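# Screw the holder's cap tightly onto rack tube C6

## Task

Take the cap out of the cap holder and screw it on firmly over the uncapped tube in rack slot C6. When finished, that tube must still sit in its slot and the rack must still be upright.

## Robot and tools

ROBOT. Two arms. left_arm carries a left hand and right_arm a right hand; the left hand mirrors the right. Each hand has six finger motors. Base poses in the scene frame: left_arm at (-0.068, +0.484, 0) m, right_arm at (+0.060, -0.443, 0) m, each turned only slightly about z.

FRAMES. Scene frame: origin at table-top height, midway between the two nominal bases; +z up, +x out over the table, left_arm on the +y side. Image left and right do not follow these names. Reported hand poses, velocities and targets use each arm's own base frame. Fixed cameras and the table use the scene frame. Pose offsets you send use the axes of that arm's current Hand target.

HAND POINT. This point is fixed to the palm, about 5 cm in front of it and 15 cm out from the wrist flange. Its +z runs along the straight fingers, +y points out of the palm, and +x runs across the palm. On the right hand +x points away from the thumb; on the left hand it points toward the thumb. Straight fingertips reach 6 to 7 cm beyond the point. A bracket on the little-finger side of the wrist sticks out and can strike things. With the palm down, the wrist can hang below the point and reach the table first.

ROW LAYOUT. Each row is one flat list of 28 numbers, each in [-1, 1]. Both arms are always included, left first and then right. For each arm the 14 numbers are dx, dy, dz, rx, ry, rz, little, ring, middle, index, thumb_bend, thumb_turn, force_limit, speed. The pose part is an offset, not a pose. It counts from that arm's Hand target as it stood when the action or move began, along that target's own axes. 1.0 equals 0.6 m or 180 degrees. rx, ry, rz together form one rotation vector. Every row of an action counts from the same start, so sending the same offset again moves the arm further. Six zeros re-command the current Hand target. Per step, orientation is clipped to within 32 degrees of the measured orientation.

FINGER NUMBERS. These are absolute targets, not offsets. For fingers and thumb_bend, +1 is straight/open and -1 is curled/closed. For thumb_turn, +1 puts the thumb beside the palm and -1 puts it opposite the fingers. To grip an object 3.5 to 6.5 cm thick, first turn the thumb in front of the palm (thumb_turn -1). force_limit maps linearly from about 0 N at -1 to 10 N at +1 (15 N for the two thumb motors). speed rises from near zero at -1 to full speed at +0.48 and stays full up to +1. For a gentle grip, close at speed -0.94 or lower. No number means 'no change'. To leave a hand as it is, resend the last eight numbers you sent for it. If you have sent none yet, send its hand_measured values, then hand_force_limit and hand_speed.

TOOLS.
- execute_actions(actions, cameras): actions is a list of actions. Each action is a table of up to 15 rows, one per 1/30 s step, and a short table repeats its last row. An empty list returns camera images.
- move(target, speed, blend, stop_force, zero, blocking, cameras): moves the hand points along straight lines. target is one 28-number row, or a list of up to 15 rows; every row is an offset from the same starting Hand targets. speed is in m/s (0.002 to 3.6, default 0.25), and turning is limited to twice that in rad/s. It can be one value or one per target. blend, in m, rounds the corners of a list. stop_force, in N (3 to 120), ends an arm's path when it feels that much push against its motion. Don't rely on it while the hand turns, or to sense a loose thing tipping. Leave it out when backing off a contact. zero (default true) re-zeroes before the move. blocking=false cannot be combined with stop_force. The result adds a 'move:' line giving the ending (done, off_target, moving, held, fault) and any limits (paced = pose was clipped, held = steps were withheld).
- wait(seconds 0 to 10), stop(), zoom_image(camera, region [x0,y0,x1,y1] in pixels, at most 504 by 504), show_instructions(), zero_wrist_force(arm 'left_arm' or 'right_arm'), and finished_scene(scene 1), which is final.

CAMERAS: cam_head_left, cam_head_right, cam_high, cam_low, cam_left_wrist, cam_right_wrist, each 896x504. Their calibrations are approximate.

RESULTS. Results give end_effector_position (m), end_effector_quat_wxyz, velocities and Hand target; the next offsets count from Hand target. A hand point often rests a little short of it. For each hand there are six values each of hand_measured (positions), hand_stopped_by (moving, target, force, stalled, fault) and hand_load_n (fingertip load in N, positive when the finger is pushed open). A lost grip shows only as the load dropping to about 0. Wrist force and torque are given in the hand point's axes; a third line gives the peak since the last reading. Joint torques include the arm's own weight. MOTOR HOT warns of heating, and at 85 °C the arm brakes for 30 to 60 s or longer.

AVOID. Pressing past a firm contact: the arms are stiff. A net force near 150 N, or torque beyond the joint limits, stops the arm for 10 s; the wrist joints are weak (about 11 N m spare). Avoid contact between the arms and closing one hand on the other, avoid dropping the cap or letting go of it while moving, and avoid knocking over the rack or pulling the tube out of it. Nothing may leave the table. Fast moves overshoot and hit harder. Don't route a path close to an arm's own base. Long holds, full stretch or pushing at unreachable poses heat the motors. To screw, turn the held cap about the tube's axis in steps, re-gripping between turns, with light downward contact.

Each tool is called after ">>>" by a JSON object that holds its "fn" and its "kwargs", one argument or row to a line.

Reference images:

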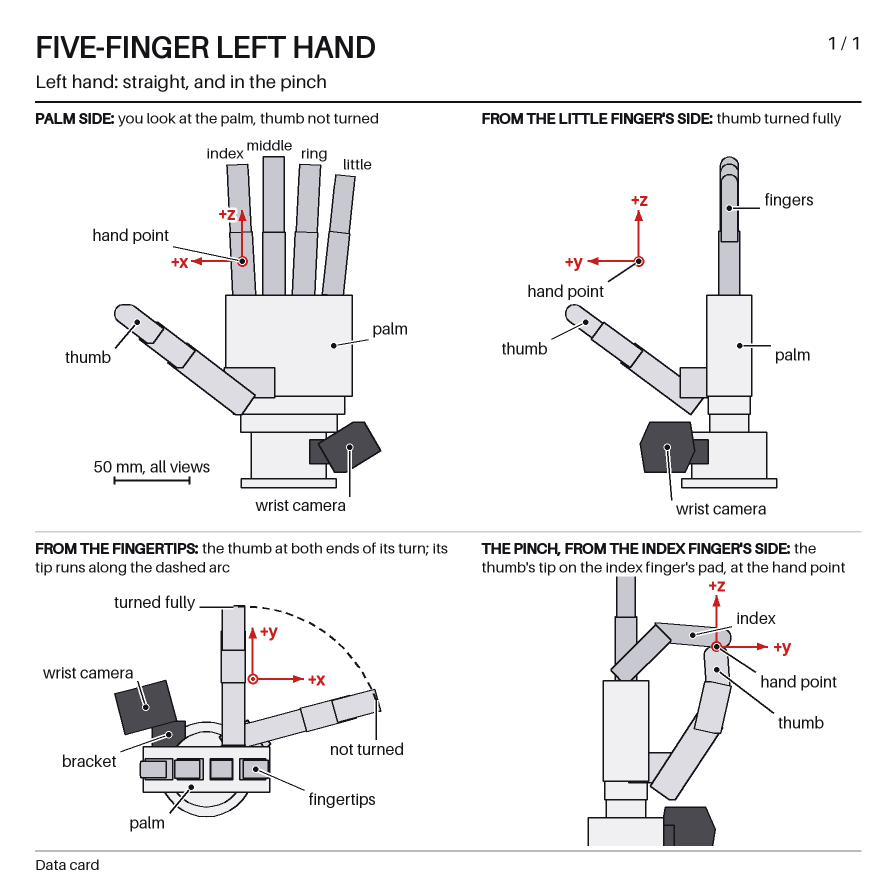

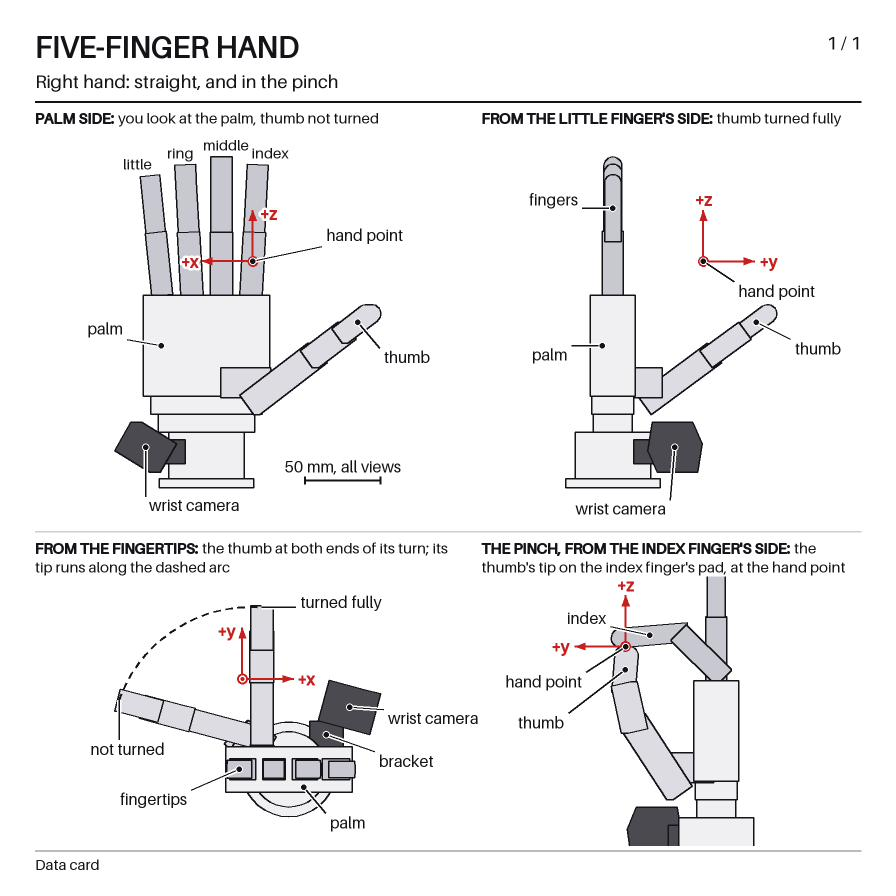

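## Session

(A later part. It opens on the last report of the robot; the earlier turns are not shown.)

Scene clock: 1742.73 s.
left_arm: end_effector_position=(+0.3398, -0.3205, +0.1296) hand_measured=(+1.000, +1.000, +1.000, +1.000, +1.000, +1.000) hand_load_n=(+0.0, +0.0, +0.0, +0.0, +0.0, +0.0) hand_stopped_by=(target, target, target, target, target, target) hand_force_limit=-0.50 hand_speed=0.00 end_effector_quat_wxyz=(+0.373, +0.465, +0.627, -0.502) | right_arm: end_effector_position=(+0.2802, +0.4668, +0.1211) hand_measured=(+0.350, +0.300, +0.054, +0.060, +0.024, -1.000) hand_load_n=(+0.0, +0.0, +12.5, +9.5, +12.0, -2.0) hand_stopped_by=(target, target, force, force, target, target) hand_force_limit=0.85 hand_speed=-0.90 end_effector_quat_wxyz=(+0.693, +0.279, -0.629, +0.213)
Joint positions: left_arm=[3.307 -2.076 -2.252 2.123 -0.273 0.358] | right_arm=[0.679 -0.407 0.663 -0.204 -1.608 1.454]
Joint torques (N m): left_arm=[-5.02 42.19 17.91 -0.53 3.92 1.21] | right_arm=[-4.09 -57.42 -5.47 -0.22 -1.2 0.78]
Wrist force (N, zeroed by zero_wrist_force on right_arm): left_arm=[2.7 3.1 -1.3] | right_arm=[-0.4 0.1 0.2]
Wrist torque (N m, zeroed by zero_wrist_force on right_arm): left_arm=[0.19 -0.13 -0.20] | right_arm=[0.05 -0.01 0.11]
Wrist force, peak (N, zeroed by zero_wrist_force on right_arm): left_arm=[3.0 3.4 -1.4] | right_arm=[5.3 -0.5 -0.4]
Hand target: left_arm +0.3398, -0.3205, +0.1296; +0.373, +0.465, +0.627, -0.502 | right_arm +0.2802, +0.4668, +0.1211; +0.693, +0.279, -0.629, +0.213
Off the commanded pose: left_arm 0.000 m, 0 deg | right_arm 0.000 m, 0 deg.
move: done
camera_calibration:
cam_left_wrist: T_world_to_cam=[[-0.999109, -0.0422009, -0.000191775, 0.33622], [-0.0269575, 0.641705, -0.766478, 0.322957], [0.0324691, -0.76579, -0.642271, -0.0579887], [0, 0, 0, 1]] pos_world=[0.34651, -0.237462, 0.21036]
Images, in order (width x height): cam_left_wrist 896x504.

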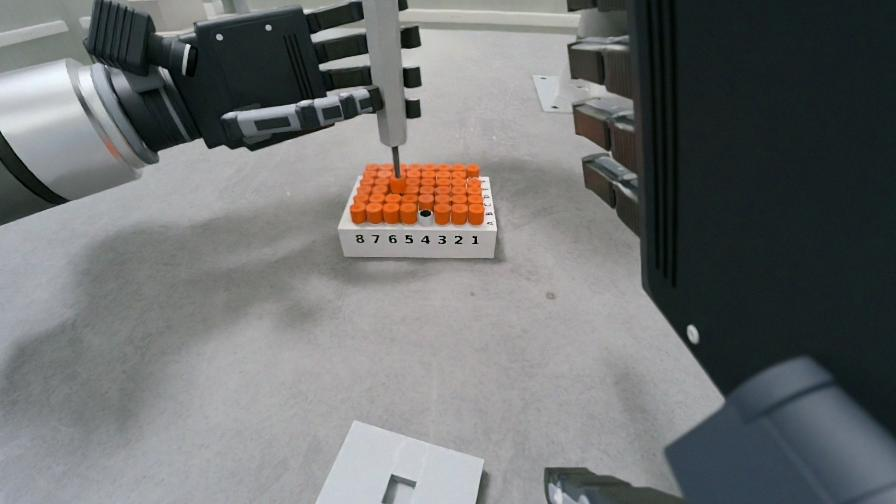

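>>> {"fn": "wait", "kwargs": {
  "seconds": 0.1,
  "cameras": ["cam_left_wrist","cam_head_left"]
}}

Scene clock: 1752.57 s.
left_arm: end_effector_position=(+0.3398, -0.3205, +0.1296) hand_measured=(+1.000, +1.000, +1.000, +1.000, +1.000, +1.000) hand_load_n=(+0.0, +0.0, +0.0, +0.0, +0.0, +0.0) hand_stopped_by=(target, target, target, target, target, target) hand_force_limit=-0.50 hand_speed=0.00 end_effector_quat_wxyz=(+0.373, +0.465, +0.627, -0.502) | right_arm: end_effector_position=(+0.2802, +0.4668, +0.1211) hand_measured=(+0.350, +0.300, +0.054, +0.060, +0.024, -1.000) hand_load_n=(+0.0, +0.5, +12.5, +9.5, +12.5, -2.0) hand_stopped_by=(target, target, force, force, target, target) hand_force_limit=0.85 hand_speed=-0.90 end_effector_quat_wxyz=(+0.693, +0.279, -0.629, +0.213)
Joint positions: left_arm=[3.307 -2.076 -2.252 2.123 -0.273 0.358] | right_arm=[0.679 -0.407 0.664 -0.205 -1.608 1.454]
Joint torques (N m): left_arm=[-1.78 35.32 15.38 -0.36 3.79 1.07] | right_arm=[9.7 -74.08 -4.78 -0.42 2.04 1.28]
Wrist force (N, zeroed by zero_wrist_force on right_arm): left_arm=[2.9 3.2 -1.1] | right_arm=[-0.2 0.0 0.3]
Wrist torque (N m, zeroed by zero_wrist_force on right_arm): left_arm=[0.20 -0.16 -0.19] | right_arm=[0.02 -0.02 0.11]
Wrist force, peak (N, zeroed by zero_wrist_force on right_arm): left_arm=[2.9 3.5 -1.4] | right_arm=[-0.6 0.4 0.2]
Hand target: left_arm +0.3398, -0.3205, +0.1296; +0.373, +0.465, +0.627, -0.502 | right_arm +0.2802, +0.4668, +0.1211; +0.693, +0.279, -0.629, +0.213
Off the commanded pose: left_arm 0.000 m, 0 deg | right_arm 0.000 m, 0 deg.
wait: 0.10 s; at rest from the start
camera_calibration:
cam_left_wrist: T_world_to_cam=[[-0.999109, -0.0422009, -0.000191775, 0.33622], [-0.0269575, 0.641705, -0.766478, 0.323034], [0.0324691, -0.76579, -0.642271, -0.0579245], [0, 0, 0, 1]] pos_world=[0.34651, -0.237462, 0.21046]
Images, in order (width x height): cam_head_left 896x504, cam_left_wrist 896x504.

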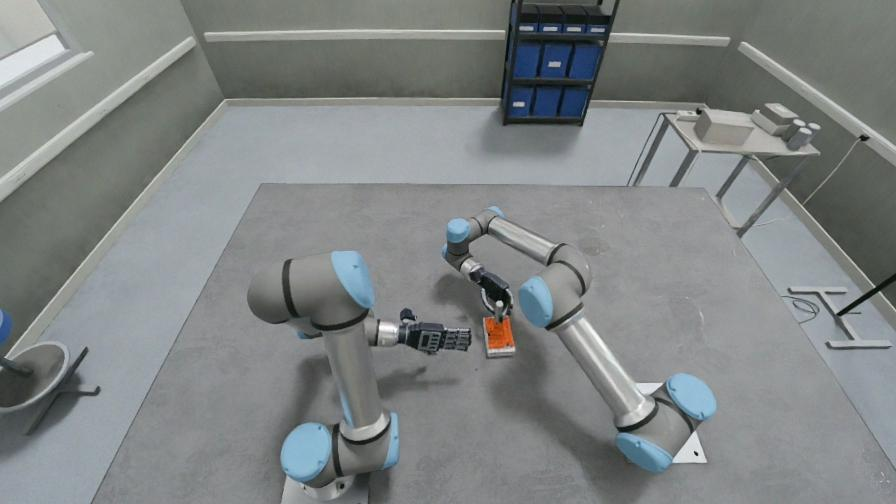

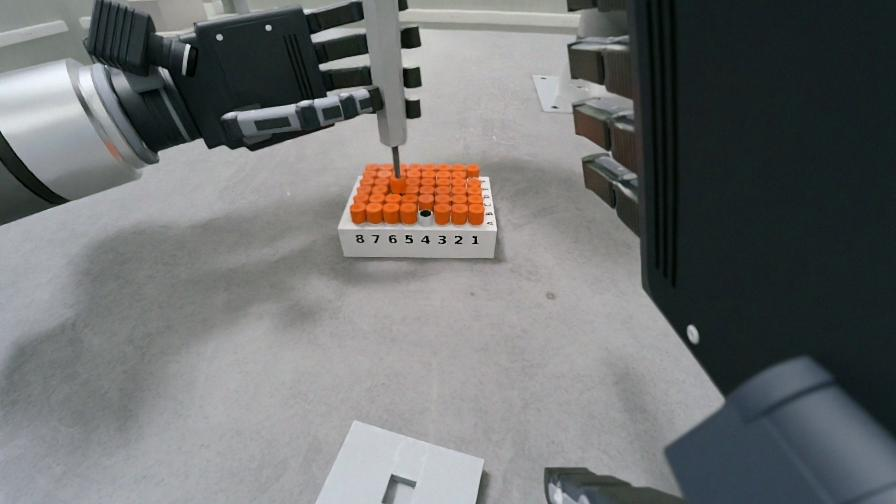

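>>> {"fn": "zoom_image", "kwargs": {
  "camera": "cam_left_wrist",
  "region": [375, 165, 425, 205]
}}

>>> {"fn": "zoom_image", "kwargs": {
  "camera": "cam_left_wrist",
  "region": [360, 120, 430, 210]
}}

Scaled by 10.080.

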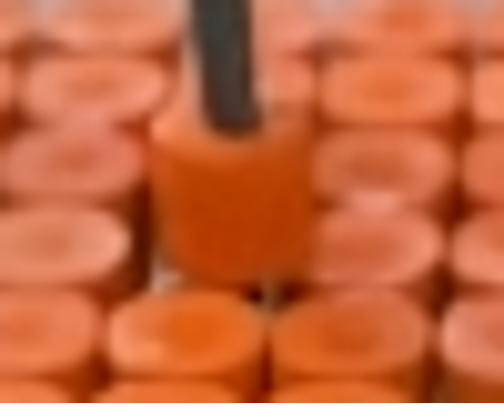

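Scaled by 5.600.

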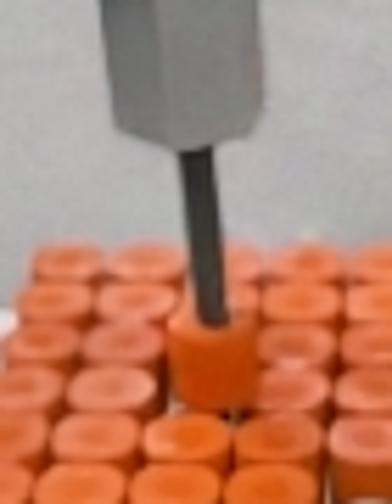

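>>> {"fn": "move", "kwargs": {
  "target": [0,0,0,0,0,0,1,1,1,1,1,1,-0.5,0,0.00146,-0.00457,-0.00116,0,0,0,0.35,0.3,-0.2,-0.2,0.02,-1,0.85,-0.9],
  "speed": 0.02,
  "cameras": ["cam_left_wrist"]
}}

>>> {"fn": "zoom_image", "kwargs": {
  "camera": "cam_left_wrist",
  "region": [375, 165, 425, 205]
}}

>>> {"fn": "zoom_image", "kwargs": {
  "camera": "cam_left_wrist",
  "region": [360, 120, 430, 210]
}}

Scene clock: 1761.10 s.
left_arm: end_effector_position=(+0.3398, -0.3205, +0.1296) hand_measured=(+1.000, +1.000, +1.000, +1.000, +1.000, +1.000) hand_load_n=(+0.0, +0.0, +0.0, +0.0, +0.0, +0.0) hand_stopped_by=(target, target, target, target, target, target) hand_force_limit=-0.50 hand_speed=0.00 end_effector_quat_wxyz=(+0.373, +0.465, +0.627, -0.502) | right_arm: end_effector_position=(+0.2826, +0.4651, +0.1216) hand_measured=(+0.350, +0.300, +0.054, +0.060, +0.024, -1.000) hand_load_n=(+0.0, +0.0, +12.5, +9.5, +12.5, -2.0) hand_stopped_by=(target, target, force, force, target, target) hand_force_limit=0.85 hand_speed=-0.90 end_effector_quat_wxyz=(+0.693, +0.279, -0.629, +0.213)
Joint positions: left_arm=[3.307 -2.076 -2.252 2.123 -0.273 0.358] | right_arm=[0.675 -0.406 0.661 -0.203 -1.612 1.454]
Joint torques (N m): left_arm=[1.53 28.18 12.11 -0.3 3.41 1.01] | right_arm=[-1.7 -32.7 -24.57 4.08 -0.84 1.19]
Wrist force (N, zeroed by zero_wrist_force on right_arm): left_arm=[2.8 3.0 -1.6] | right_arm=[-0.4 0.3 0.2]
Wrist torque (N m, zeroed by zero_wrist_force on right_arm): left_arm=[0.19 -0.16 -0.19] | right_arm=[0.07 0.00 0.11]
Wrist force, peak (N, zeroed by zero_wrist_force on right_arm): left_arm=[3.0 3.3 -1.5] | right_arm=[-0.4 0.4 0.2]
Hand target: left_arm +0.3398, -0.3205, +0.1296; +0.373, +0.465, +0.627, -0.502 | right_arm +0.2826, +0.4651, +0.1216; +0.693, +0.279, -0.629, +0.213
Off the commanded pose: left_arm 0.000 m, 0 deg | right_arm 0.000 m, 0 deg.
move: done
camera_calibration:
cam_left_wrist: T_world_to_cam=[[-0.999106, -0.0422761, -0.000257401, 0.336215], [-0.0269555, 0.641703, -0.766479, 0.323033], [0.032569, -0.765787, -0.642269, -0.0579585], [0, 0, 0, 1]] pos_world=[0.34651, -0.237461, 0.21046]
Images, in order (width x height): cam_left_wrist 896x504.

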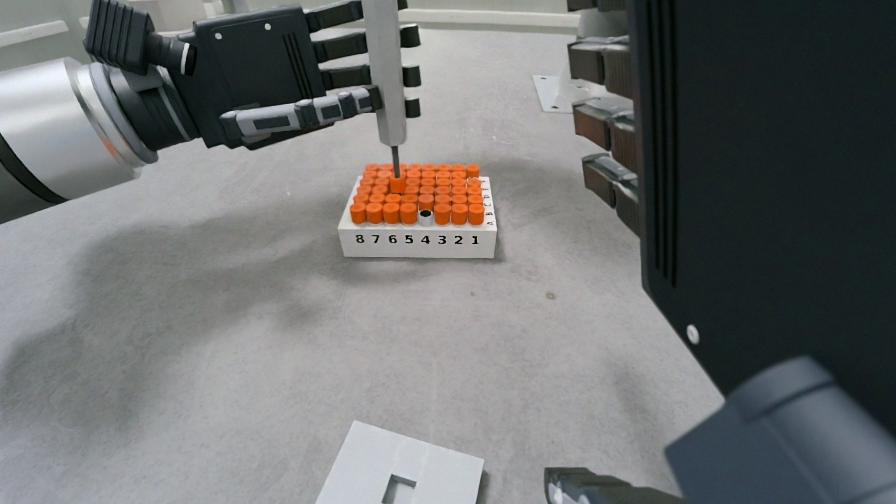

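Scaled by 10.080.

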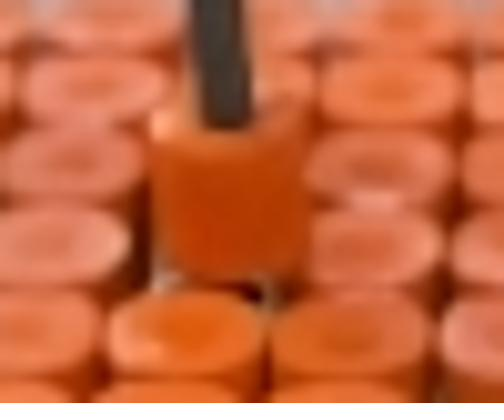

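Scaled by 5.600.

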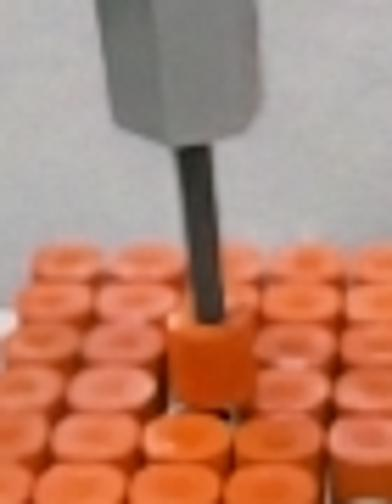

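>>> {"fn": "wait", "kwargs": {
  "seconds": 0.5,
  "cameras": ["cam_left_wrist"]
}}

>>> {"fn": "zoom_image", "kwargs": {
  "camera": "cam_left_wrist",
  "region": [375, 165, 425, 205]
}}

Scene clock: 1763.60 s.
left_arm: end_effector_position=(+0.3398, -0.3205, +0.1296) hand_measured=(+1.000, +1.000, +1.000, +1.000, +1.000, +1.000) hand_load_n=(+0.0, +0.0, +0.0, +0.0, +0.0, +0.0) hand_stopped_by=(target, target, target, target, target, target) hand_force_limit=-0.50 hand_speed=0.00 end_effector_quat_wxyz=(+0.373, +0.465, +0.627, -0.502) | right_arm: end_effector_position=(+0.2826, +0.4651, +0.1216) hand_measured=(+0.350, +0.300, +0.054, +0.060, +0.024, -1.000) hand_load_n=(-0.5, +0.0, +12.5, +9.5, +12.5, -2.0) hand_stopped_by=(target, target, force, force, target, target) hand_force_limit=0.85 hand_speed=-0.90 end_effector_quat_wxyz=(+0.693, +0.279, -0.629, +0.213)
Joint positions: left_arm=[3.307 -2.076 -2.252 2.123 -0.273 0.358] | right_arm=[0.675 -0.406 0.661 -0.203 -1.612 1.454]
Joint torques (N m): left_arm=[3.74 24.36 10.34 -0.81 3.28 1.12] | right_arm=[8.26 -31.37 -5.45 0.06 1.67 0.29]
Wrist force (N, zeroed by zero_wrist_force on right_arm): left_arm=[2.7 3.1 -1.3] | right_arm=[-0.1 0.1 0.2]
Wrist torque (N m, zeroed by zero_wrist_force on right_arm): left_arm=[0.18 -0.14 -0.20] | right_arm=[0.03 -0.01 0.11]
Wrist force, peak (N, zeroed by zero_wrist_force on right_arm): left_arm=[3.0 3.3 -1.4] | right_arm=[-0.4 0.0 0.4]
Hand target: left_arm +0.3398, -0.3205, +0.1296; +0.373, +0.465, +0.627, -0.502 | right_arm +0.2826, +0.4651, +0.1216; +0.693, +0.279, -0.629, +0.213
Off the commanded pose: left_arm 0.000 m, 0 deg | right_arm 0.000 m, 0 deg.
wait: 0.50 s; at rest from the start
camera_calibration:
cam_left_wrist: T_world_to_cam=[[-0.999106, -0.0422761, -0.000257401, 0.336215], [-0.0269555, 0.641703, -0.766479, 0.323033], [0.032569, -0.765787, -0.642269, -0.0579585], [0, 0, 0, 1]] pos_world=[0.34651, -0.237461, 0.21046]
Images, in order (width x height): cam_left_wrist 896x504.

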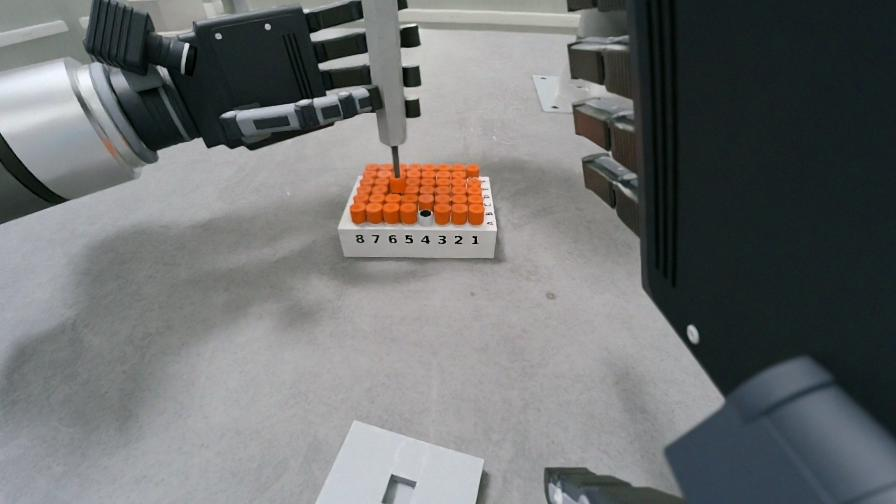

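Scaled by 10.080.

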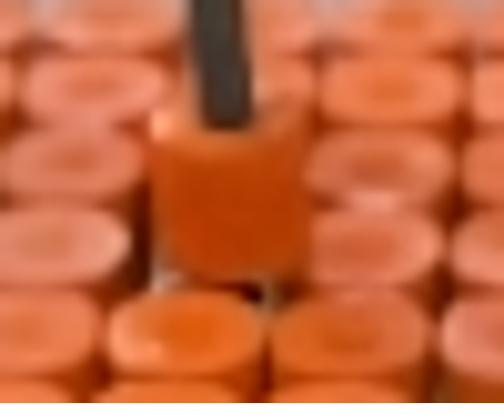

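>>> {"fn": "move", "kwargs": {
  "target": [0,0,0,0,0,0,1,1,1,1,1,1,-0.5,0,0.00056,-0.00393,-0.00159,0,0,0,0.35,0.3,-0.2,-0.2,0.02,-1,0.85,-0.9],
  "speed": 0.02,
  "cameras": ["cam_left_wrist"]
}}

>>> {"fn": "zoom_image", "kwargs": {
  "camera": "cam_left_wrist",
  "region": [375, 165, 425, 205]
}}

Scene clock: 1769.70 s.
left_arm: end_effector_position=(+0.3398, -0.3205, +0.1296) hand_measured=(+1.000, +1.000, +1.000, +1.000, +1.000, +1.000) hand_load_n=(+0.5, +0.0, +0.0, -0.5, +0.0, +0.0) hand_stopped_by=(target, target, target, target, target, target) hand_force_limit=-0.50 hand_speed=0.00 end_effector_quat_wxyz=(+0.373, +0.465, +0.627, -0.502) | right_arm: end_effector_position=(+0.2849, +0.4639, +0.1216) hand_measured=(+0.350, +0.300, +0.054, +0.060, +0.024, -1.000) hand_load_n=(+0.0, +0.0, +12.5, +9.5, +12.5, -2.0) hand_stopped_by=(target, target, force, force, target, target) hand_force_limit=0.85 hand_speed=-0.90 end_effector_quat_wxyz=(+0.693, +0.279, -0.629, +0.213)
Joint positions: left_arm=[3.307 -2.076 -2.252 2.123 -0.273 0.358] | right_arm=[0.672 -0.404 0.656 -0.2 -1.615 1.454]
Joint torques (N m): left_arm=[5.46 15.83 7.06 -1.07 3.13 0.83] | right_arm=[-5.01 -35.71 -21.58 3.92 -0.83 1.43]
Wrist force (N, zeroed by zero_wrist_force on right_arm): left_arm=[2.8 3.2 -1.4] | right_arm=[0.2 0.2 -0.1]
Wrist torque (N m, zeroed by zero_wrist_force on right_arm): left_arm=[0.21 -0.16 -0.19] | right_arm=[0.06 -0.03 0.12]
Wrist force, peak (N, zeroed by zero_wrist_force on right_arm): left_arm=[2.9 3.4 -1.5] | right_arm=[-0.4 0.2 0.5]
Hand target: left_arm +0.3398, -0.3205, +0.1296; +0.373, +0.465, +0.627, -0.502 | right_arm +0.2848, +0.4640, +0.1216; +0.693, +0.279, -0.629, +0.213
Off the commanded pose: left_arm 0.000 m, 0 deg | right_arm 0.000 m, 0 deg.
move: done
camera_calibration:
cam_left_wrist: T_world_to_cam=[[-0.999106, -0.0422761, -0.000257401, 0.336215], [-0.0269555, 0.641703, -0.766479, 0.323033], [0.032569, -0.765787, -0.642269, -0.0579585], [0, 0, 0, 1]] pos_world=[0.34651, -0.237461, 0.21046]
Images, in order (width x height): cam_left_wrist 896x504.

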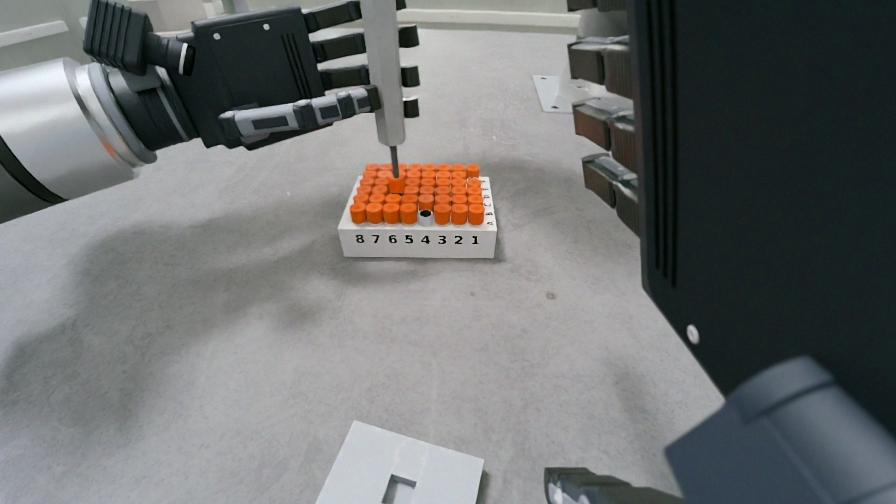

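Scaled by 10.080.

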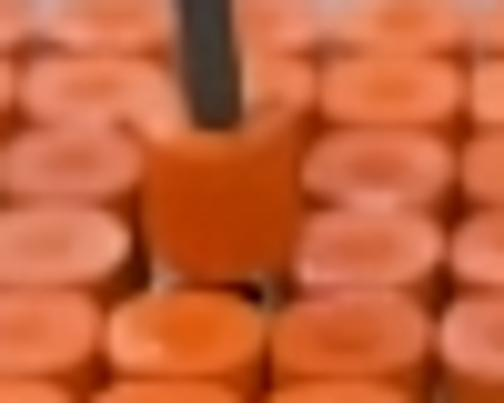

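>>> {"fn": "move", "kwargs": {
  "target": [0,0,0,0,0,0,1,1,1,1,1,1,-0.5,0,0.00035,-0.00298,0.0002,0,0,0,0.35,0.3,-0.2,-0.2,0.02,-1,0.85,-0.9],
  "speed": 0.02,
  "cameras": ["cam_left_wrist"]
}}

>>> {"fn": "zoom_image", "kwargs": {
  "camera": "cam_left_wrist",
  "region": [375, 165, 425, 205]
}}

Scene clock: 1772.77 s.
left_arm: end_effector_position=(+0.3398, -0.3205, +0.1296) hand_measured=(+1.000, +1.000, +1.000, +1.000, +1.000, +1.000) hand_load_n=(+0.0, +0.0, +0.0, +0.0, +0.0, +0.0) hand_stopped_by=(target, target, target, target, target, target) hand_force_limit=-0.50 hand_speed=0.00 end_effector_quat_wxyz=(+0.373, +0.465, +0.627, -0.502) | right_arm: end_effector_position=(+0.2859, +0.4625, +0.1216) hand_measured=(+0.350, +0.300, +0.054, +0.060, +0.024, -1.000) hand_load_n=(+0.0, +0.0, +12.5, +9.5, +12.5, -2.0) hand_stopped_by=(target, target, force, force, target, target) hand_force_limit=0.85 hand_speed=-0.90 end_effector_quat_wxyz=(+0.693, +0.279, -0.629, +0.213)
Joint positions: left_arm=[3.307 -2.076 -2.252 2.123 -0.273 0.358] | right_arm=[0.67 -0.405 0.659 -0.202 -1.617 1.454]
Joint torques (N m): left_arm=[5.39 9.66 4.13 -1.25 3.12 0.87] | right_arm=[-8.17 -75.86 -9.15 -0.22 -1.29 1.22]
Wrist force (N, zeroed by zero_wrist_force on right_arm): left_arm=[2.9 3.2 -1.2] | right_arm=[0.0 0.2 0.1]
Wrist torque (N m, zeroed by zero_wrist_force on right_arm): left_arm=[0.20 -0.17 -0.19] | right_arm=[0.05 -0.02 0.12]
Wrist force, peak (N, zeroed by zero_wrist_force on right_arm): left_arm=[3.1 3.3 -1.3] | right_arm=[-0.5 0.1 0.3]
Hand target: left_arm +0.3398, -0.3205, +0.1296; +0.373, +0.465, +0.627, -0.502 | right_arm +0.2859, +0.4625, +0.1216; +0.693, +0.279, -0.629, +0.213
Off the commanded pose: left_arm 0.000 m, 0 deg | right_arm 0.000 m, 0 deg.
move: done
camera_calibration:
cam_left_wrist: T_world_to_cam=[[-0.999106, -0.0422761, -0.000257401, 0.336215], [-0.0269555, 0.641703, -0.766479, 0.323033], [0.032569, -0.765787, -0.642269, -0.0579585], [0, 0, 0, 1]] pos_world=[0.34651, -0.237461, 0.21046]
Images, in order (width x height): cam_left_wrist 896x504.

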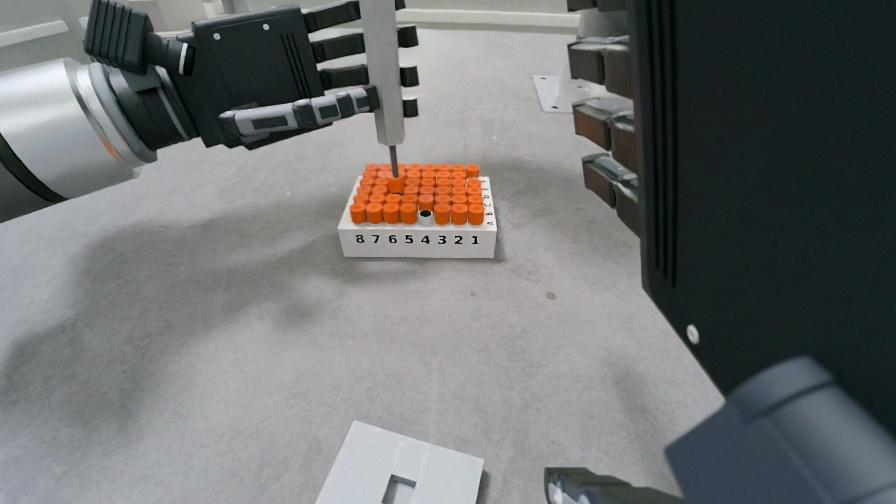

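Scaled by 10.080.

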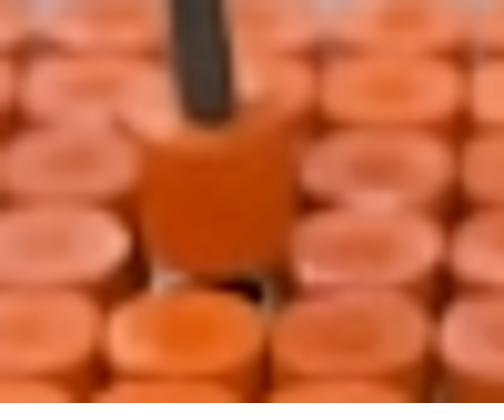

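>>> {"fn": "move", "kwargs": {
  "target": [0,0,0,0,0,0,1,1,1,1,1,1,-0.5,0,-0.00662,-0.00067,-0.00027,0,0,0,0.35,0.3,-0.2,-0.2,0.02,-1,0.85,-0.9],
  "speed": 0.004,
  "stop_force": 3,
  "cameras": ["cam_left_wrist"]
}}

>>> {"fn": "zoom_image", "kwargs": {
  "camera": "cam_left_wrist",
  "region": [375, 165, 425, 205]
}}

Scene clock: 1776.57 s.
left_arm: end_effector_position=(+0.3398, -0.3205, +0.1296) hand_measured=(+1.000, +1.000, +1.000, +1.000, +1.000, +1.000) hand_load_n=(+0.0, +0.0, +0.0, +0.0, +0.0, +0.0) hand_stopped_by=(target, target, target, target, target, target) hand_force_limit=-0.50 hand_speed=0.00 end_effector_quat_wxyz=(+0.373, +0.465, +0.627, -0.502) | right_arm: end_effector_position=(+0.2859, +0.4625, +0.1198) hand_measured=(+0.350, +0.300, +0.054, +0.060, +0.024, -1.000) hand_load_n=(+0.0, +0.0, +13.5, +8.0, +12.5, -3.5) hand_stopped_by=(target, target, force, force, target, target) hand_force_limit=0.85 hand_speed=-0.90 end_effector_quat_wxyz=(+0.693, +0.279, -0.629, +0.213)
Joint positions: left_arm=[3.307 -2.076 -2.252 2.123 -0.273 0.358] | right_arm=[0.67 -0.403 0.66 -0.205 -1.617 1.454]
Joint torques (N m): left_arm=[6.46 8.64 2.43 -1.48 2.88 0.8] | right_arm=[7.89 -68.48 -26.25 3.04 1.66 0.59]
Wrist force (N, zeroed by zero_wrist_force on right_arm): left_arm=[2.7 3.2 -1.3] | right_arm=[4.5 0.6 -0.8]
Wrist torque (N m, zeroed by zero_wrist_force on right_arm): left_arm=[0.20 -0.14 -0.20] | right_arm=[0.07 -0.02 0.14]
Wrist force, peak (N, zeroed by zero_wrist_force on right_arm): left_arm=[3.0 3.4 -1.5] | right_arm=[4.7 0.5 -1.1]
Hand target: left_arm +0.3398, -0.3205, +0.1296; +0.373, +0.465, +0.627, -0.502 | right_arm +0.2859, +0.4625, +0.1198; +0.693, +0.279, -0.629, +0.213 (not the last commanded pose)
Off the commanded pose: left_arm 0.000 m, 0 deg | right_arm 0.002 m, 0 deg.
move: contact (right_arm)
camera_calibration:
cam_left_wrist: T_world_to_cam=[[-0.999109, -0.0422009, -0.000191775, 0.33622], [-0.0269575, 0.641705, -0.766478, 0.322957], [0.0324691, -0.76579, -0.642271, -0.0579887], [0, 0, 0, 1]] pos_world=[0.34651, -0.237462, 0.21036]
Images, in order (width x height): cam_left_wrist 896x504.

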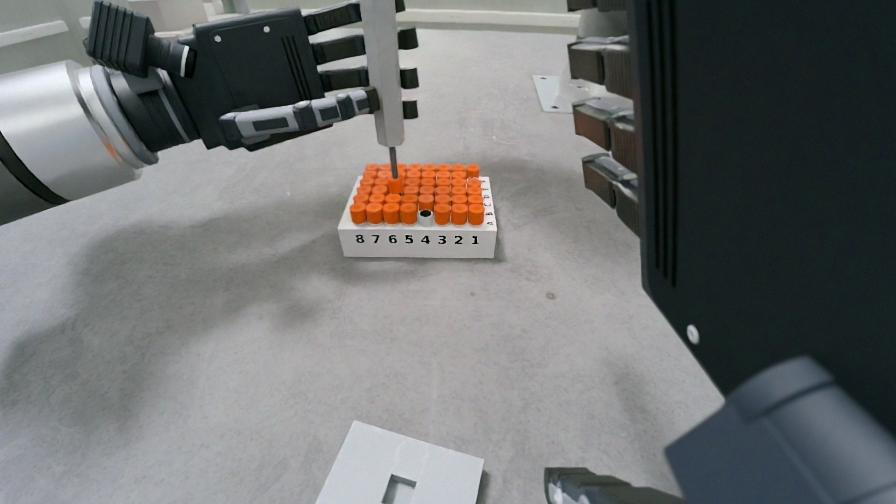

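Scaled by 10.080.

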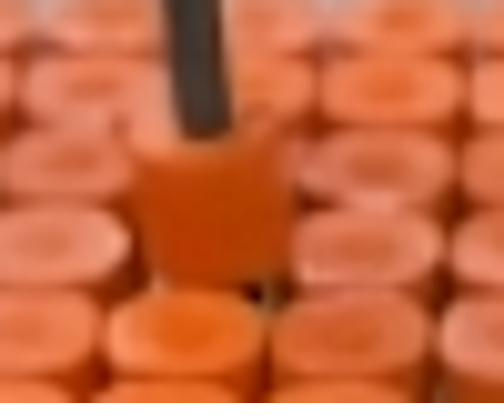

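>>> {"fn": "move", "kwargs": {
  "target": [
    [0.0156,-0.0905,0.0505,-0.1039,-0.0314,-0.0243,1,1,1,1,1,1,-0.5,0,0,0,0,0,0,0,0.35,0.3,-0.2,-0.2,0.02,-1,0.85,-0.9]
  ],
  "speed": 0.3
}}

>>> {"fn": "move", "kwargs": {
  "target": [
    [0.0156,-0.0905,0.0505,-0.1039,-0.0314,-0.0243,1,1,1,1,1,1,-0.5,0,0,0,0,0,0,0,0.35,0.3,-0.2,-0.2,0.02,-1,0.85,-0.9]
  ],
  "speed": 0.3,
  "cameras": ["cam_left_wrist"]
}}

>>> {"fn": "zoom_image", "kwargs": {
  "camera": "cam_left_wrist",
  "region": [376, 160, 426, 200]
}}

>>> {"fn": "zoom_image", "kwargs": {
  "camera": "cam_left_wrist",
  "region": [360, 120, 430, 210]
}}

Scene clock: 1780.77 s.
left_arm: end_effector_position=(+0.2851, -0.3516, +0.1296) hand_measured=(+1.000, +1.000, +1.000, +1.000, +1.000, +1.000) hand_load_n=(+0.0, +0.0, +0.0, +0.0, +0.0, +0.0) hand_stopped_by=(target, target, target, target, target, target) hand_force_limit=-0.50 hand_speed=0.00 end_effector_quat_wxyz=(+0.454, +0.348, +0.698, -0.430) end_effector_velocity=(+0.001, +0.000, +0.000) end_effector_angular_velocity=(+0.001, -0.004, +0.003) | right_arm: end_effector_position=(+0.2859, +0.4625, +0.1198) hand_measured=(+0.350, +0.300, +0.054, +0.060, +0.024, -1.000) hand_load_n=(+0.0, +0.0, +13.5, +8.0, +12.5, -3.5) hand_stopped_by=(target, target, force, force, target, target) hand_force_limit=0.85 hand_speed=-0.90 end_effector_quat_wxyz=(+0.693, +0.279, -0.629, +0.213)
Joint positions: left_arm=[3.05 -1.399 -2.478 3.396 -0.49 -1.434] | right_arm=[0.67 -0.403 0.66 -0.205 -1.617 1.454]
Joint velocities: left_arm=[-0.001 0.001 0 0.005 -0.004 -0.002] | right_arm=[within noise]
Joint torques (N m): left_arm=[-5.53 18.87 19.77 1.22 -1.63 -0.77] | right_arm=[3.57 -69.19 -26.21 3.14 0.36 0.47]
Wrist force (N, zeroed by zero_wrist_force on right_arm): left_arm=[2.7 3.1 -1.5] | right_arm=[4.8 0.5 -0.9]
Wrist torque (N m, zeroed by zero_wrist_force on right_arm): left_arm=[0.21 -0.13 -0.12] | right_arm=[0.06 -0.05 0.15]
Wrist force, peak (N, zeroed by zero_wrist_force on right_arm): left_arm=[2.5 5.1 -2.8] | right_arm=[4.8 0.3 -1.1]
Hand target: left_arm +0.2852, -0.3516, +0.1296; +0.455, +0.349, +0.698, -0.430 | right_arm +0.2859, +0.4625, +0.1198; +0.693, +0.279, -0.629, +0.213
Off the commanded pose: left_arm 0.000 m, 0 deg | right_arm 0.000 m, 0 deg.
move: done

Scene clock: 1781.93 s.
left_arm: end_effector_position=(+0.2445, -0.3995, +0.1297) hand_measured=(+1.000, +1.000, +1.000, +1.000, +1.000, +1.000) hand_load_n=(+0.0, +0.0, +0.0, +0.0, +0.0, +0.0) hand_stopped_by=(target, target, target, target, target, target) hand_force_limit=-0.50 hand_speed=0.00 end_effector_quat_wxyz=(+0.522, +0.222, +0.748, -0.344) | right_arm: end_effector_position=(+0.2859, +0.4625, +0.1198) hand_measured=(+0.350, +0.300, +0.054, +0.060, +0.024, -1.000) hand_load_n=(+0.0, +0.0, +13.5, +7.5, +12.5, -3.5) hand_stopped_by=(target, target, force, force, target, target) hand_force_limit=0.85 hand_speed=-0.90 end_effector_quat_wxyz=(+0.693, +0.279, -0.629, +0.213)
Joint positions: left_arm=[2.334 -1.444 -2.411 3.635 -1.509 -1.851] | right_arm=[0.67 -0.403 0.66 -0.205 -1.617 1.454]
Joint torques (N m): left_arm=[-5.75 7.37 3.65 2.11 -2.14 -0.99] | right_arm=[1.96 -70.59 -24.95 3.4 0.02 0.51]
Wrist force (N, zeroed by zero_wrist_force on right_arm): left_arm=[2.9 3.2 -1.5] | right_arm=[4.5 0.5 -0.9]
Wrist torque (N m, zeroed by zero_wrist_force on right_arm): left_arm=[0.24 -0.15 -0.14] | right_arm=[0.07 -0.01 0.14]
Wrist force, peak (N, zeroed by zero_wrist_force on right_arm): left_arm=[1.4 6.7 -2.4] | right_arm=[4.8 0.3 -1.0]
Hand target: left_arm +0.2445, -0.3995, +0.1296; +0.522, +0.222, +0.748, -0.344 | right_arm +0.2859, +0.4625, +0.1198; +0.693, +0.279, -0.629, +0.213
Off the commanded pose: left_arm 0.000 m, 0 deg | right_arm 0.000 m, 0 deg.
move: done
camera_calibration:
cam_left_wrist: T_world_to_cam=[[-0.737745, -0.675079, 0.0002629, -0.0791674], [-0.433955, 0.47394, -0.766201, 0.403598], [0.517122, -0.565375, -0.642601, -0.153753], [0, 0, 0, 1]] pos_world=[0.196247, -0.331653, 0.210456]
Images, in order (width x height): cam_left_wrist 896x504.

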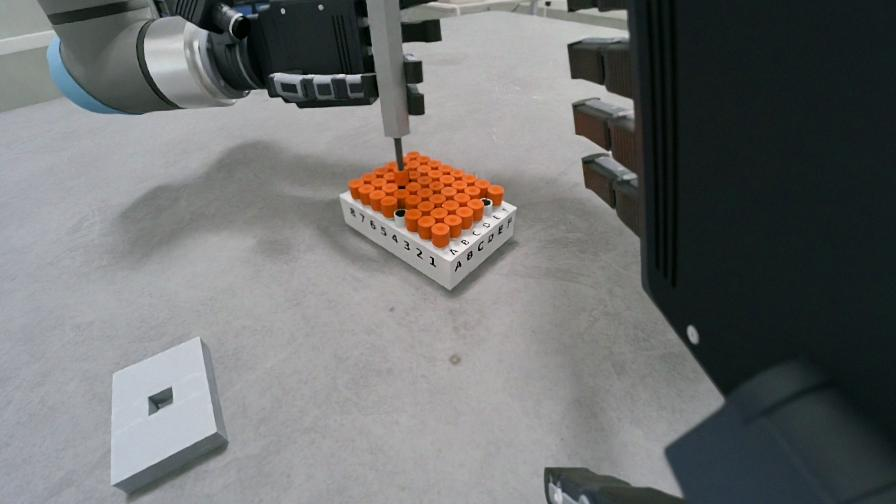

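Scaled by 10.080.

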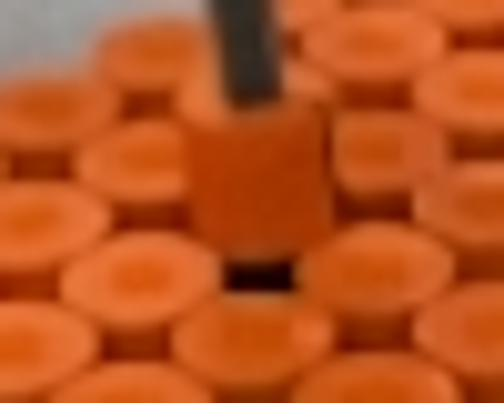

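Scaled by 5.600.

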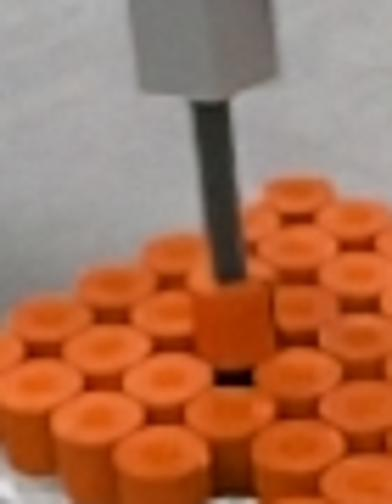

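>>> {"fn": "move", "kwargs": {
  "target": [0,0,0,0,0,0,1,1,1,1,1,1,-0.5,0,0.02478,0.00298,0.00133,0,0,0,0.35,0.3,-0.2,-0.2,0.02,-1,0.85,-0.9],
  "speed": 0.03,
  "cameras": ["cam_left_wrist","cam_head_left"]
}}

>>> {"fn": "zoom_image", "kwargs": {
  "camera": "cam_left_wrist",
  "region": [376, 150, 426, 200]
}}

>>> {"fn": "zoom_image", "kwargs": {
  "camera": "cam_head_left",
  "region": [484, 308, 516, 340]
}}

Scene clock: 1790.80 s.
left_arm: end_effector_position=(+0.2445, -0.3995, +0.1296) hand_measured=(+1.000, +1.000, +1.000, +1.000, +1.000, +1.000) hand_load_n=(+0.0, +0.0, +0.0, +0.0, +0.0, +0.0) hand_stopped_by=(target, target, target, target, target, target) hand_force_limit=-0.50 hand_speed=0.00 end_effector_quat_wxyz=(+0.522, +0.222, +0.748, -0.344) | right_arm: end_effector_position=(+0.2859, +0.4625, +0.1351) hand_measured=(+0.350, +0.300, +0.054, +0.060, +0.024, -1.000) hand_load_n=(+0.0, +0.0, +12.5, +9.5, +12.5, -2.0) hand_stopped_by=(target, target, force, force, target, target) hand_force_limit=0.85 hand_speed=-0.90 end_effector_quat_wxyz=(+0.693, +0.279, -0.629, +0.213) end_effector_velocity=(+0.001, +0.000, -0.001) end_effector_angular_velocity=(+0.002, -0.004, -0.001)
Joint positions: left_arm=[2.334 -1.444 -2.411 3.635 -1.509 -1.851] | right_arm=[0.67 -0.418 0.649 -0.179 -1.617 1.454]
Joint velocities: left_arm=[within noise] | right_arm=[0 0 0 -0.005 0 0.001]
Joint torques (N m): left_arm=[3.98 -3.8 -1.23 2.56 1.18 -0.76] | right_arm=[1.45 -49.89 -12.07 -0.43 0.22 0.54]
Wrist force (N, zeroed by zero_wrist_force on right_arm): left_arm=[2.8 3.0 -1.3] | right_arm=[-0.3 0.2 0.3]
Wrist torque (N m, zeroed by zero_wrist_force on right_arm): left_arm=[0.19 -0.13 -0.14] | right_arm=[0.05 -0.02 0.12]
Wrist force, peak (N, zeroed by zero_wrist_force on right_arm): left_arm=[2.8 3.2 -1.8] | right_arm=[4.9 0.4 -1.0]
Hand target: left_arm +0.2445, -0.3995, +0.1296; +0.522, +0.222, +0.748, -0.344 | right_arm +0.2859, +0.4625, +0.1348; +0.693, +0.279, -0.629, +0.213
Off the commanded pose: left_arm 0.000 m, 0 deg | right_arm 0.000 m, 0 deg.
move: done
camera_calibration:
cam_left_wrist: T_world_to_cam=[[-0.737683, -0.675148, 0.00036941, -0.0792241], [-0.434059, 0.473844, -0.766201, 0.403586], [0.517124, -0.565374, -0.642601, -0.153752], [0, 0, 0, 1]] pos_world=[0.196247, -0.331652, 0.210456]
Images, in order (width x height): cam_head_left 896x504, cam_left_wrist 896x504.

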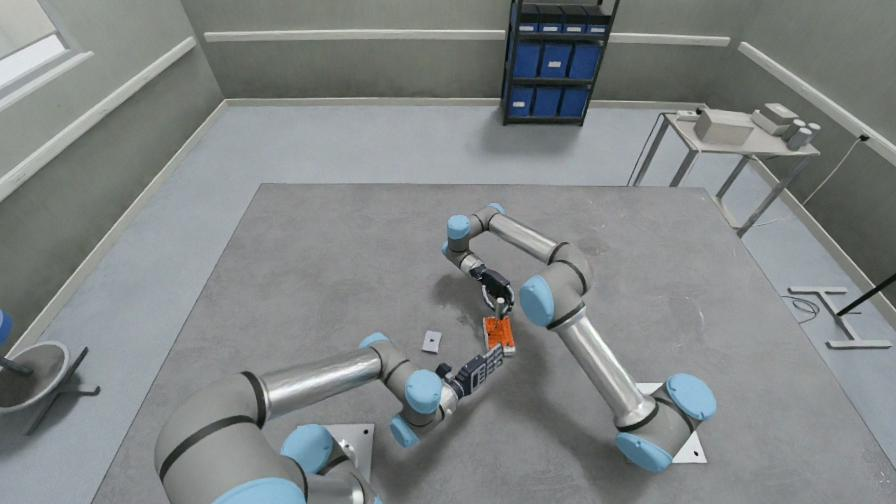

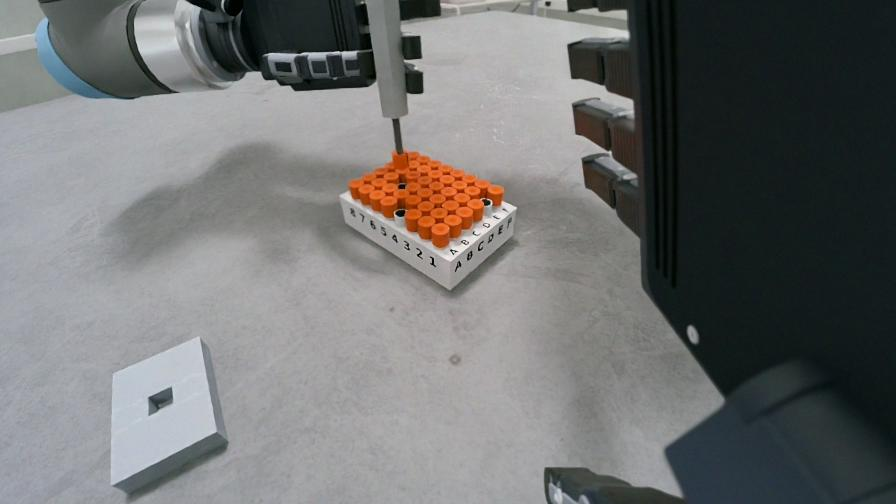

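Scaled by 10.080.

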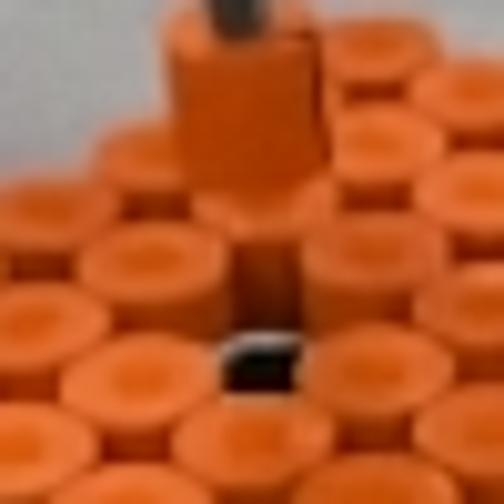

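Scaled by 15.750.

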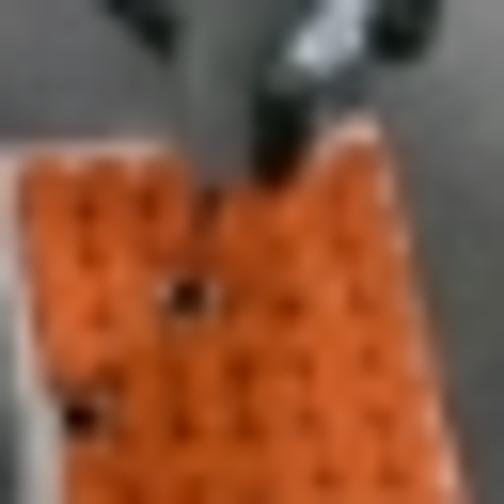

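>>> {"fn": "move", "kwargs": {
  "target": [0,0,0,0,0,0,1,1,1,1,1,1,-0.5,0,-0.02218,-0.00333,-0.00194,0,0,0,0.35,0.3,-0.2,-0.2,0.02,-1,0.85,-0.9],
  "speed": 0.03
}}

>>> {"fn": "move", "kwargs": {
  "target": [0,0,0,0,0,0,1,1,1,1,1,1,-0.5,0,-0.00662,-0.0008,-0.00035,0,0,0,0.35,0.3,-0.2,-0.2,0.02,-1,0.85,-0.9],
  "speed": 0.004,
  "stop_force": 3,
  "cameras": ["cam_left_wrist"]
}}

>>> {"fn": "zoom_image", "kwargs": {
  "camera": "cam_left_wrist",
  "region": [376, 160, 426, 200]
}}

Scene clock: 1803.83 s.
left_arm: end_effector_position=(+0.2445, -0.3995, +0.1296) hand_measured=(+1.000, +1.000, +1.000, +1.000, +1.000, +1.000) hand_load_n=(+0.0, +0.0, +0.0, +0.0, +0.0, +0.0) hand_stopped_by=(target, target, target, target, target, target) hand_force_limit=-0.50 hand_speed=0.00 end_effector_quat_wxyz=(+0.522, +0.222, +0.748, -0.344) | right_arm: end_effector_position=(+0.2865, +0.4625, +0.1210) hand_measured=(+0.350, +0.300, +0.054, +0.060, +0.024, -1.000) hand_load_n=(+0.0, +0.0, +12.5, +9.5, +12.5, -2.0) hand_stopped_by=(target, target, force, force, target, target) hand_force_limit=0.85 hand_speed=-0.90 end_effector_quat_wxyz=(+0.693, +0.279, -0.629, +0.213)
Joint positions: left_arm=[2.334 -1.444 -2.411 3.635 -1.509 -1.851] | right_arm=[0.669 -0.403 0.656 -0.201 -1.617 1.454]
Joint torques (N m): left_arm=[0.61 -2.69 -1.48 2.64 0.02 -0.97] | right_arm=[-9.3 -62.45 -14.88 3.85 -1.43 1.34]
Wrist force (N, zeroed by zero_wrist_force on right_arm): left_arm=[2.6 2.9 -1.3] | right_arm=[-0.1 0.2 0.0]
Wrist torque (N m, zeroed by zero_wrist_force on right_arm): left_arm=[0.18 -0.10 -0.14] | right_arm=[0.06 0.00 0.11]
Wrist force, peak (N, zeroed by zero_wrist_force on right_arm): left_arm=[3.0 3.2 -1.5] | right_arm=[-0.5 0.1 0.5]
Hand target: left_arm +0.2445, -0.3995, +0.1296; +0.522, +0.222, +0.748, -0.344 | right_arm +0.2865, +0.4625, +0.1213; +0.693, +0.279, -0.629, +0.213
Off the commanded pose: left_arm 0.000 m, 0 deg | right_arm 0.000 m, 0 deg.
move: done

Scene clock: 1805.43 s.
left_arm: end_effector_position=(+0.2445, -0.3995, +0.1296) hand_measured=(+1.000, +1.000, +1.000, +1.000, +1.000, +1.000) hand_load_n=(+0.0, +0.0, +0.0, +0.0, +0.0, +0.0) hand_stopped_by=(target, target, target, target, target, target) hand_force_limit=-0.50 hand_speed=0.00 end_effector_quat_wxyz=(+0.522, +0.222, +0.748, -0.344) | right_arm: end_effector_position=(+0.2865, +0.4625, +0.1173) hand_measured=(+0.350, +0.300, +0.054, +0.060, +0.024, -1.000) hand_load_n=(+0.0, +0.0, +13.0, +9.5, +12.5, -2.0) hand_stopped_by=(target, target, force, force, target, target) hand_force_limit=0.85 hand_speed=-0.90 end_effector_quat_wxyz=(+0.693, +0.279, -0.629, +0.213)
Joint positions: left_arm=[2.334 -1.444 -2.411 3.635 -1.509 -1.851] | right_arm=[0.669 -0.399 0.658 -0.207 -1.617 1.454]
Joint torques (N m): left_arm=[0.49 -2.84 -1.04 2.48 -0.26 -0.89] | right_arm=[-10.93 -41.74 -9.68 2.57 -0.42 1.36]
Wrist force (N, zeroed by zero_wrist_force on right_arm): left_arm=[2.8 2.8 -1.3] | right_arm=[-0.1 0.0 -0.2]
Wrist torque (N m, zeroed by zero_wrist_force on right_arm): left_arm=[0.17 -0.13 -0.13] | right_arm=[0.05 0.00 0.11]
Wrist force, peak (N, zeroed by zero_wrist_force on right_arm): left_arm=[2.9 3.1 -1.5] | right_arm=[-0.6 0.0 0.3]
Hand target: left_arm +0.2445, -0.3995, +0.1296; +0.522, +0.222, +0.748, -0.344 | right_arm +0.2865, +0.4625, +0.1173; +0.693, +0.279, -0.629, +0.213
Off the commanded pose: left_arm 0.000 m, 0 deg | right_arm 0.000 m, 0 deg.
move: done
camera_calibration:
cam_left_wrist: T_world_to_cam=[[-0.737683, -0.675148, 0.00036941, -0.0792241], [-0.434059, 0.473844, -0.766201, 0.403586], [0.517124, -0.565374, -0.642601, -0.153752], [0, 0, 0, 1]] pos_world=[0.196247, -0.331652, 0.210456]
Images, in order (width x height): cam_left_wrist 896x504.

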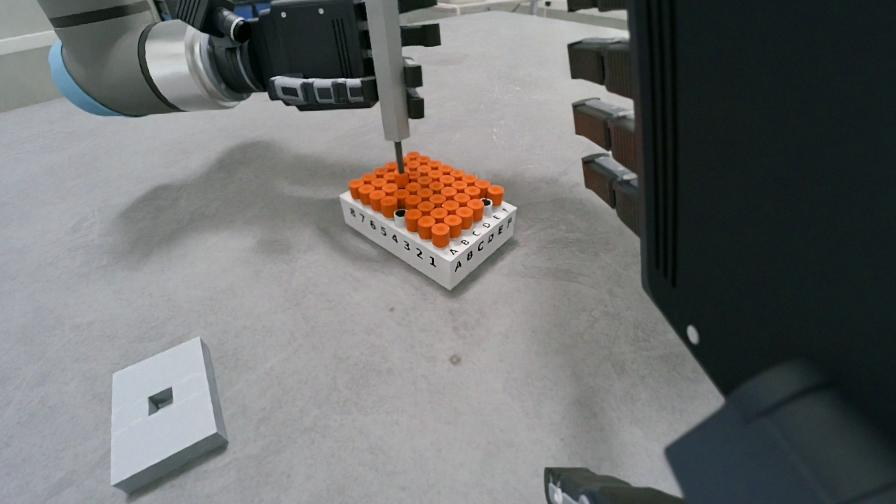

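Scaled by 10.080.

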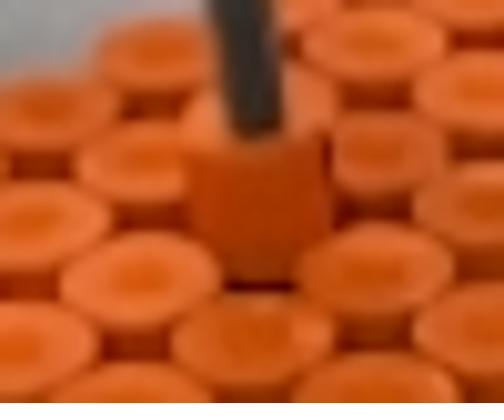

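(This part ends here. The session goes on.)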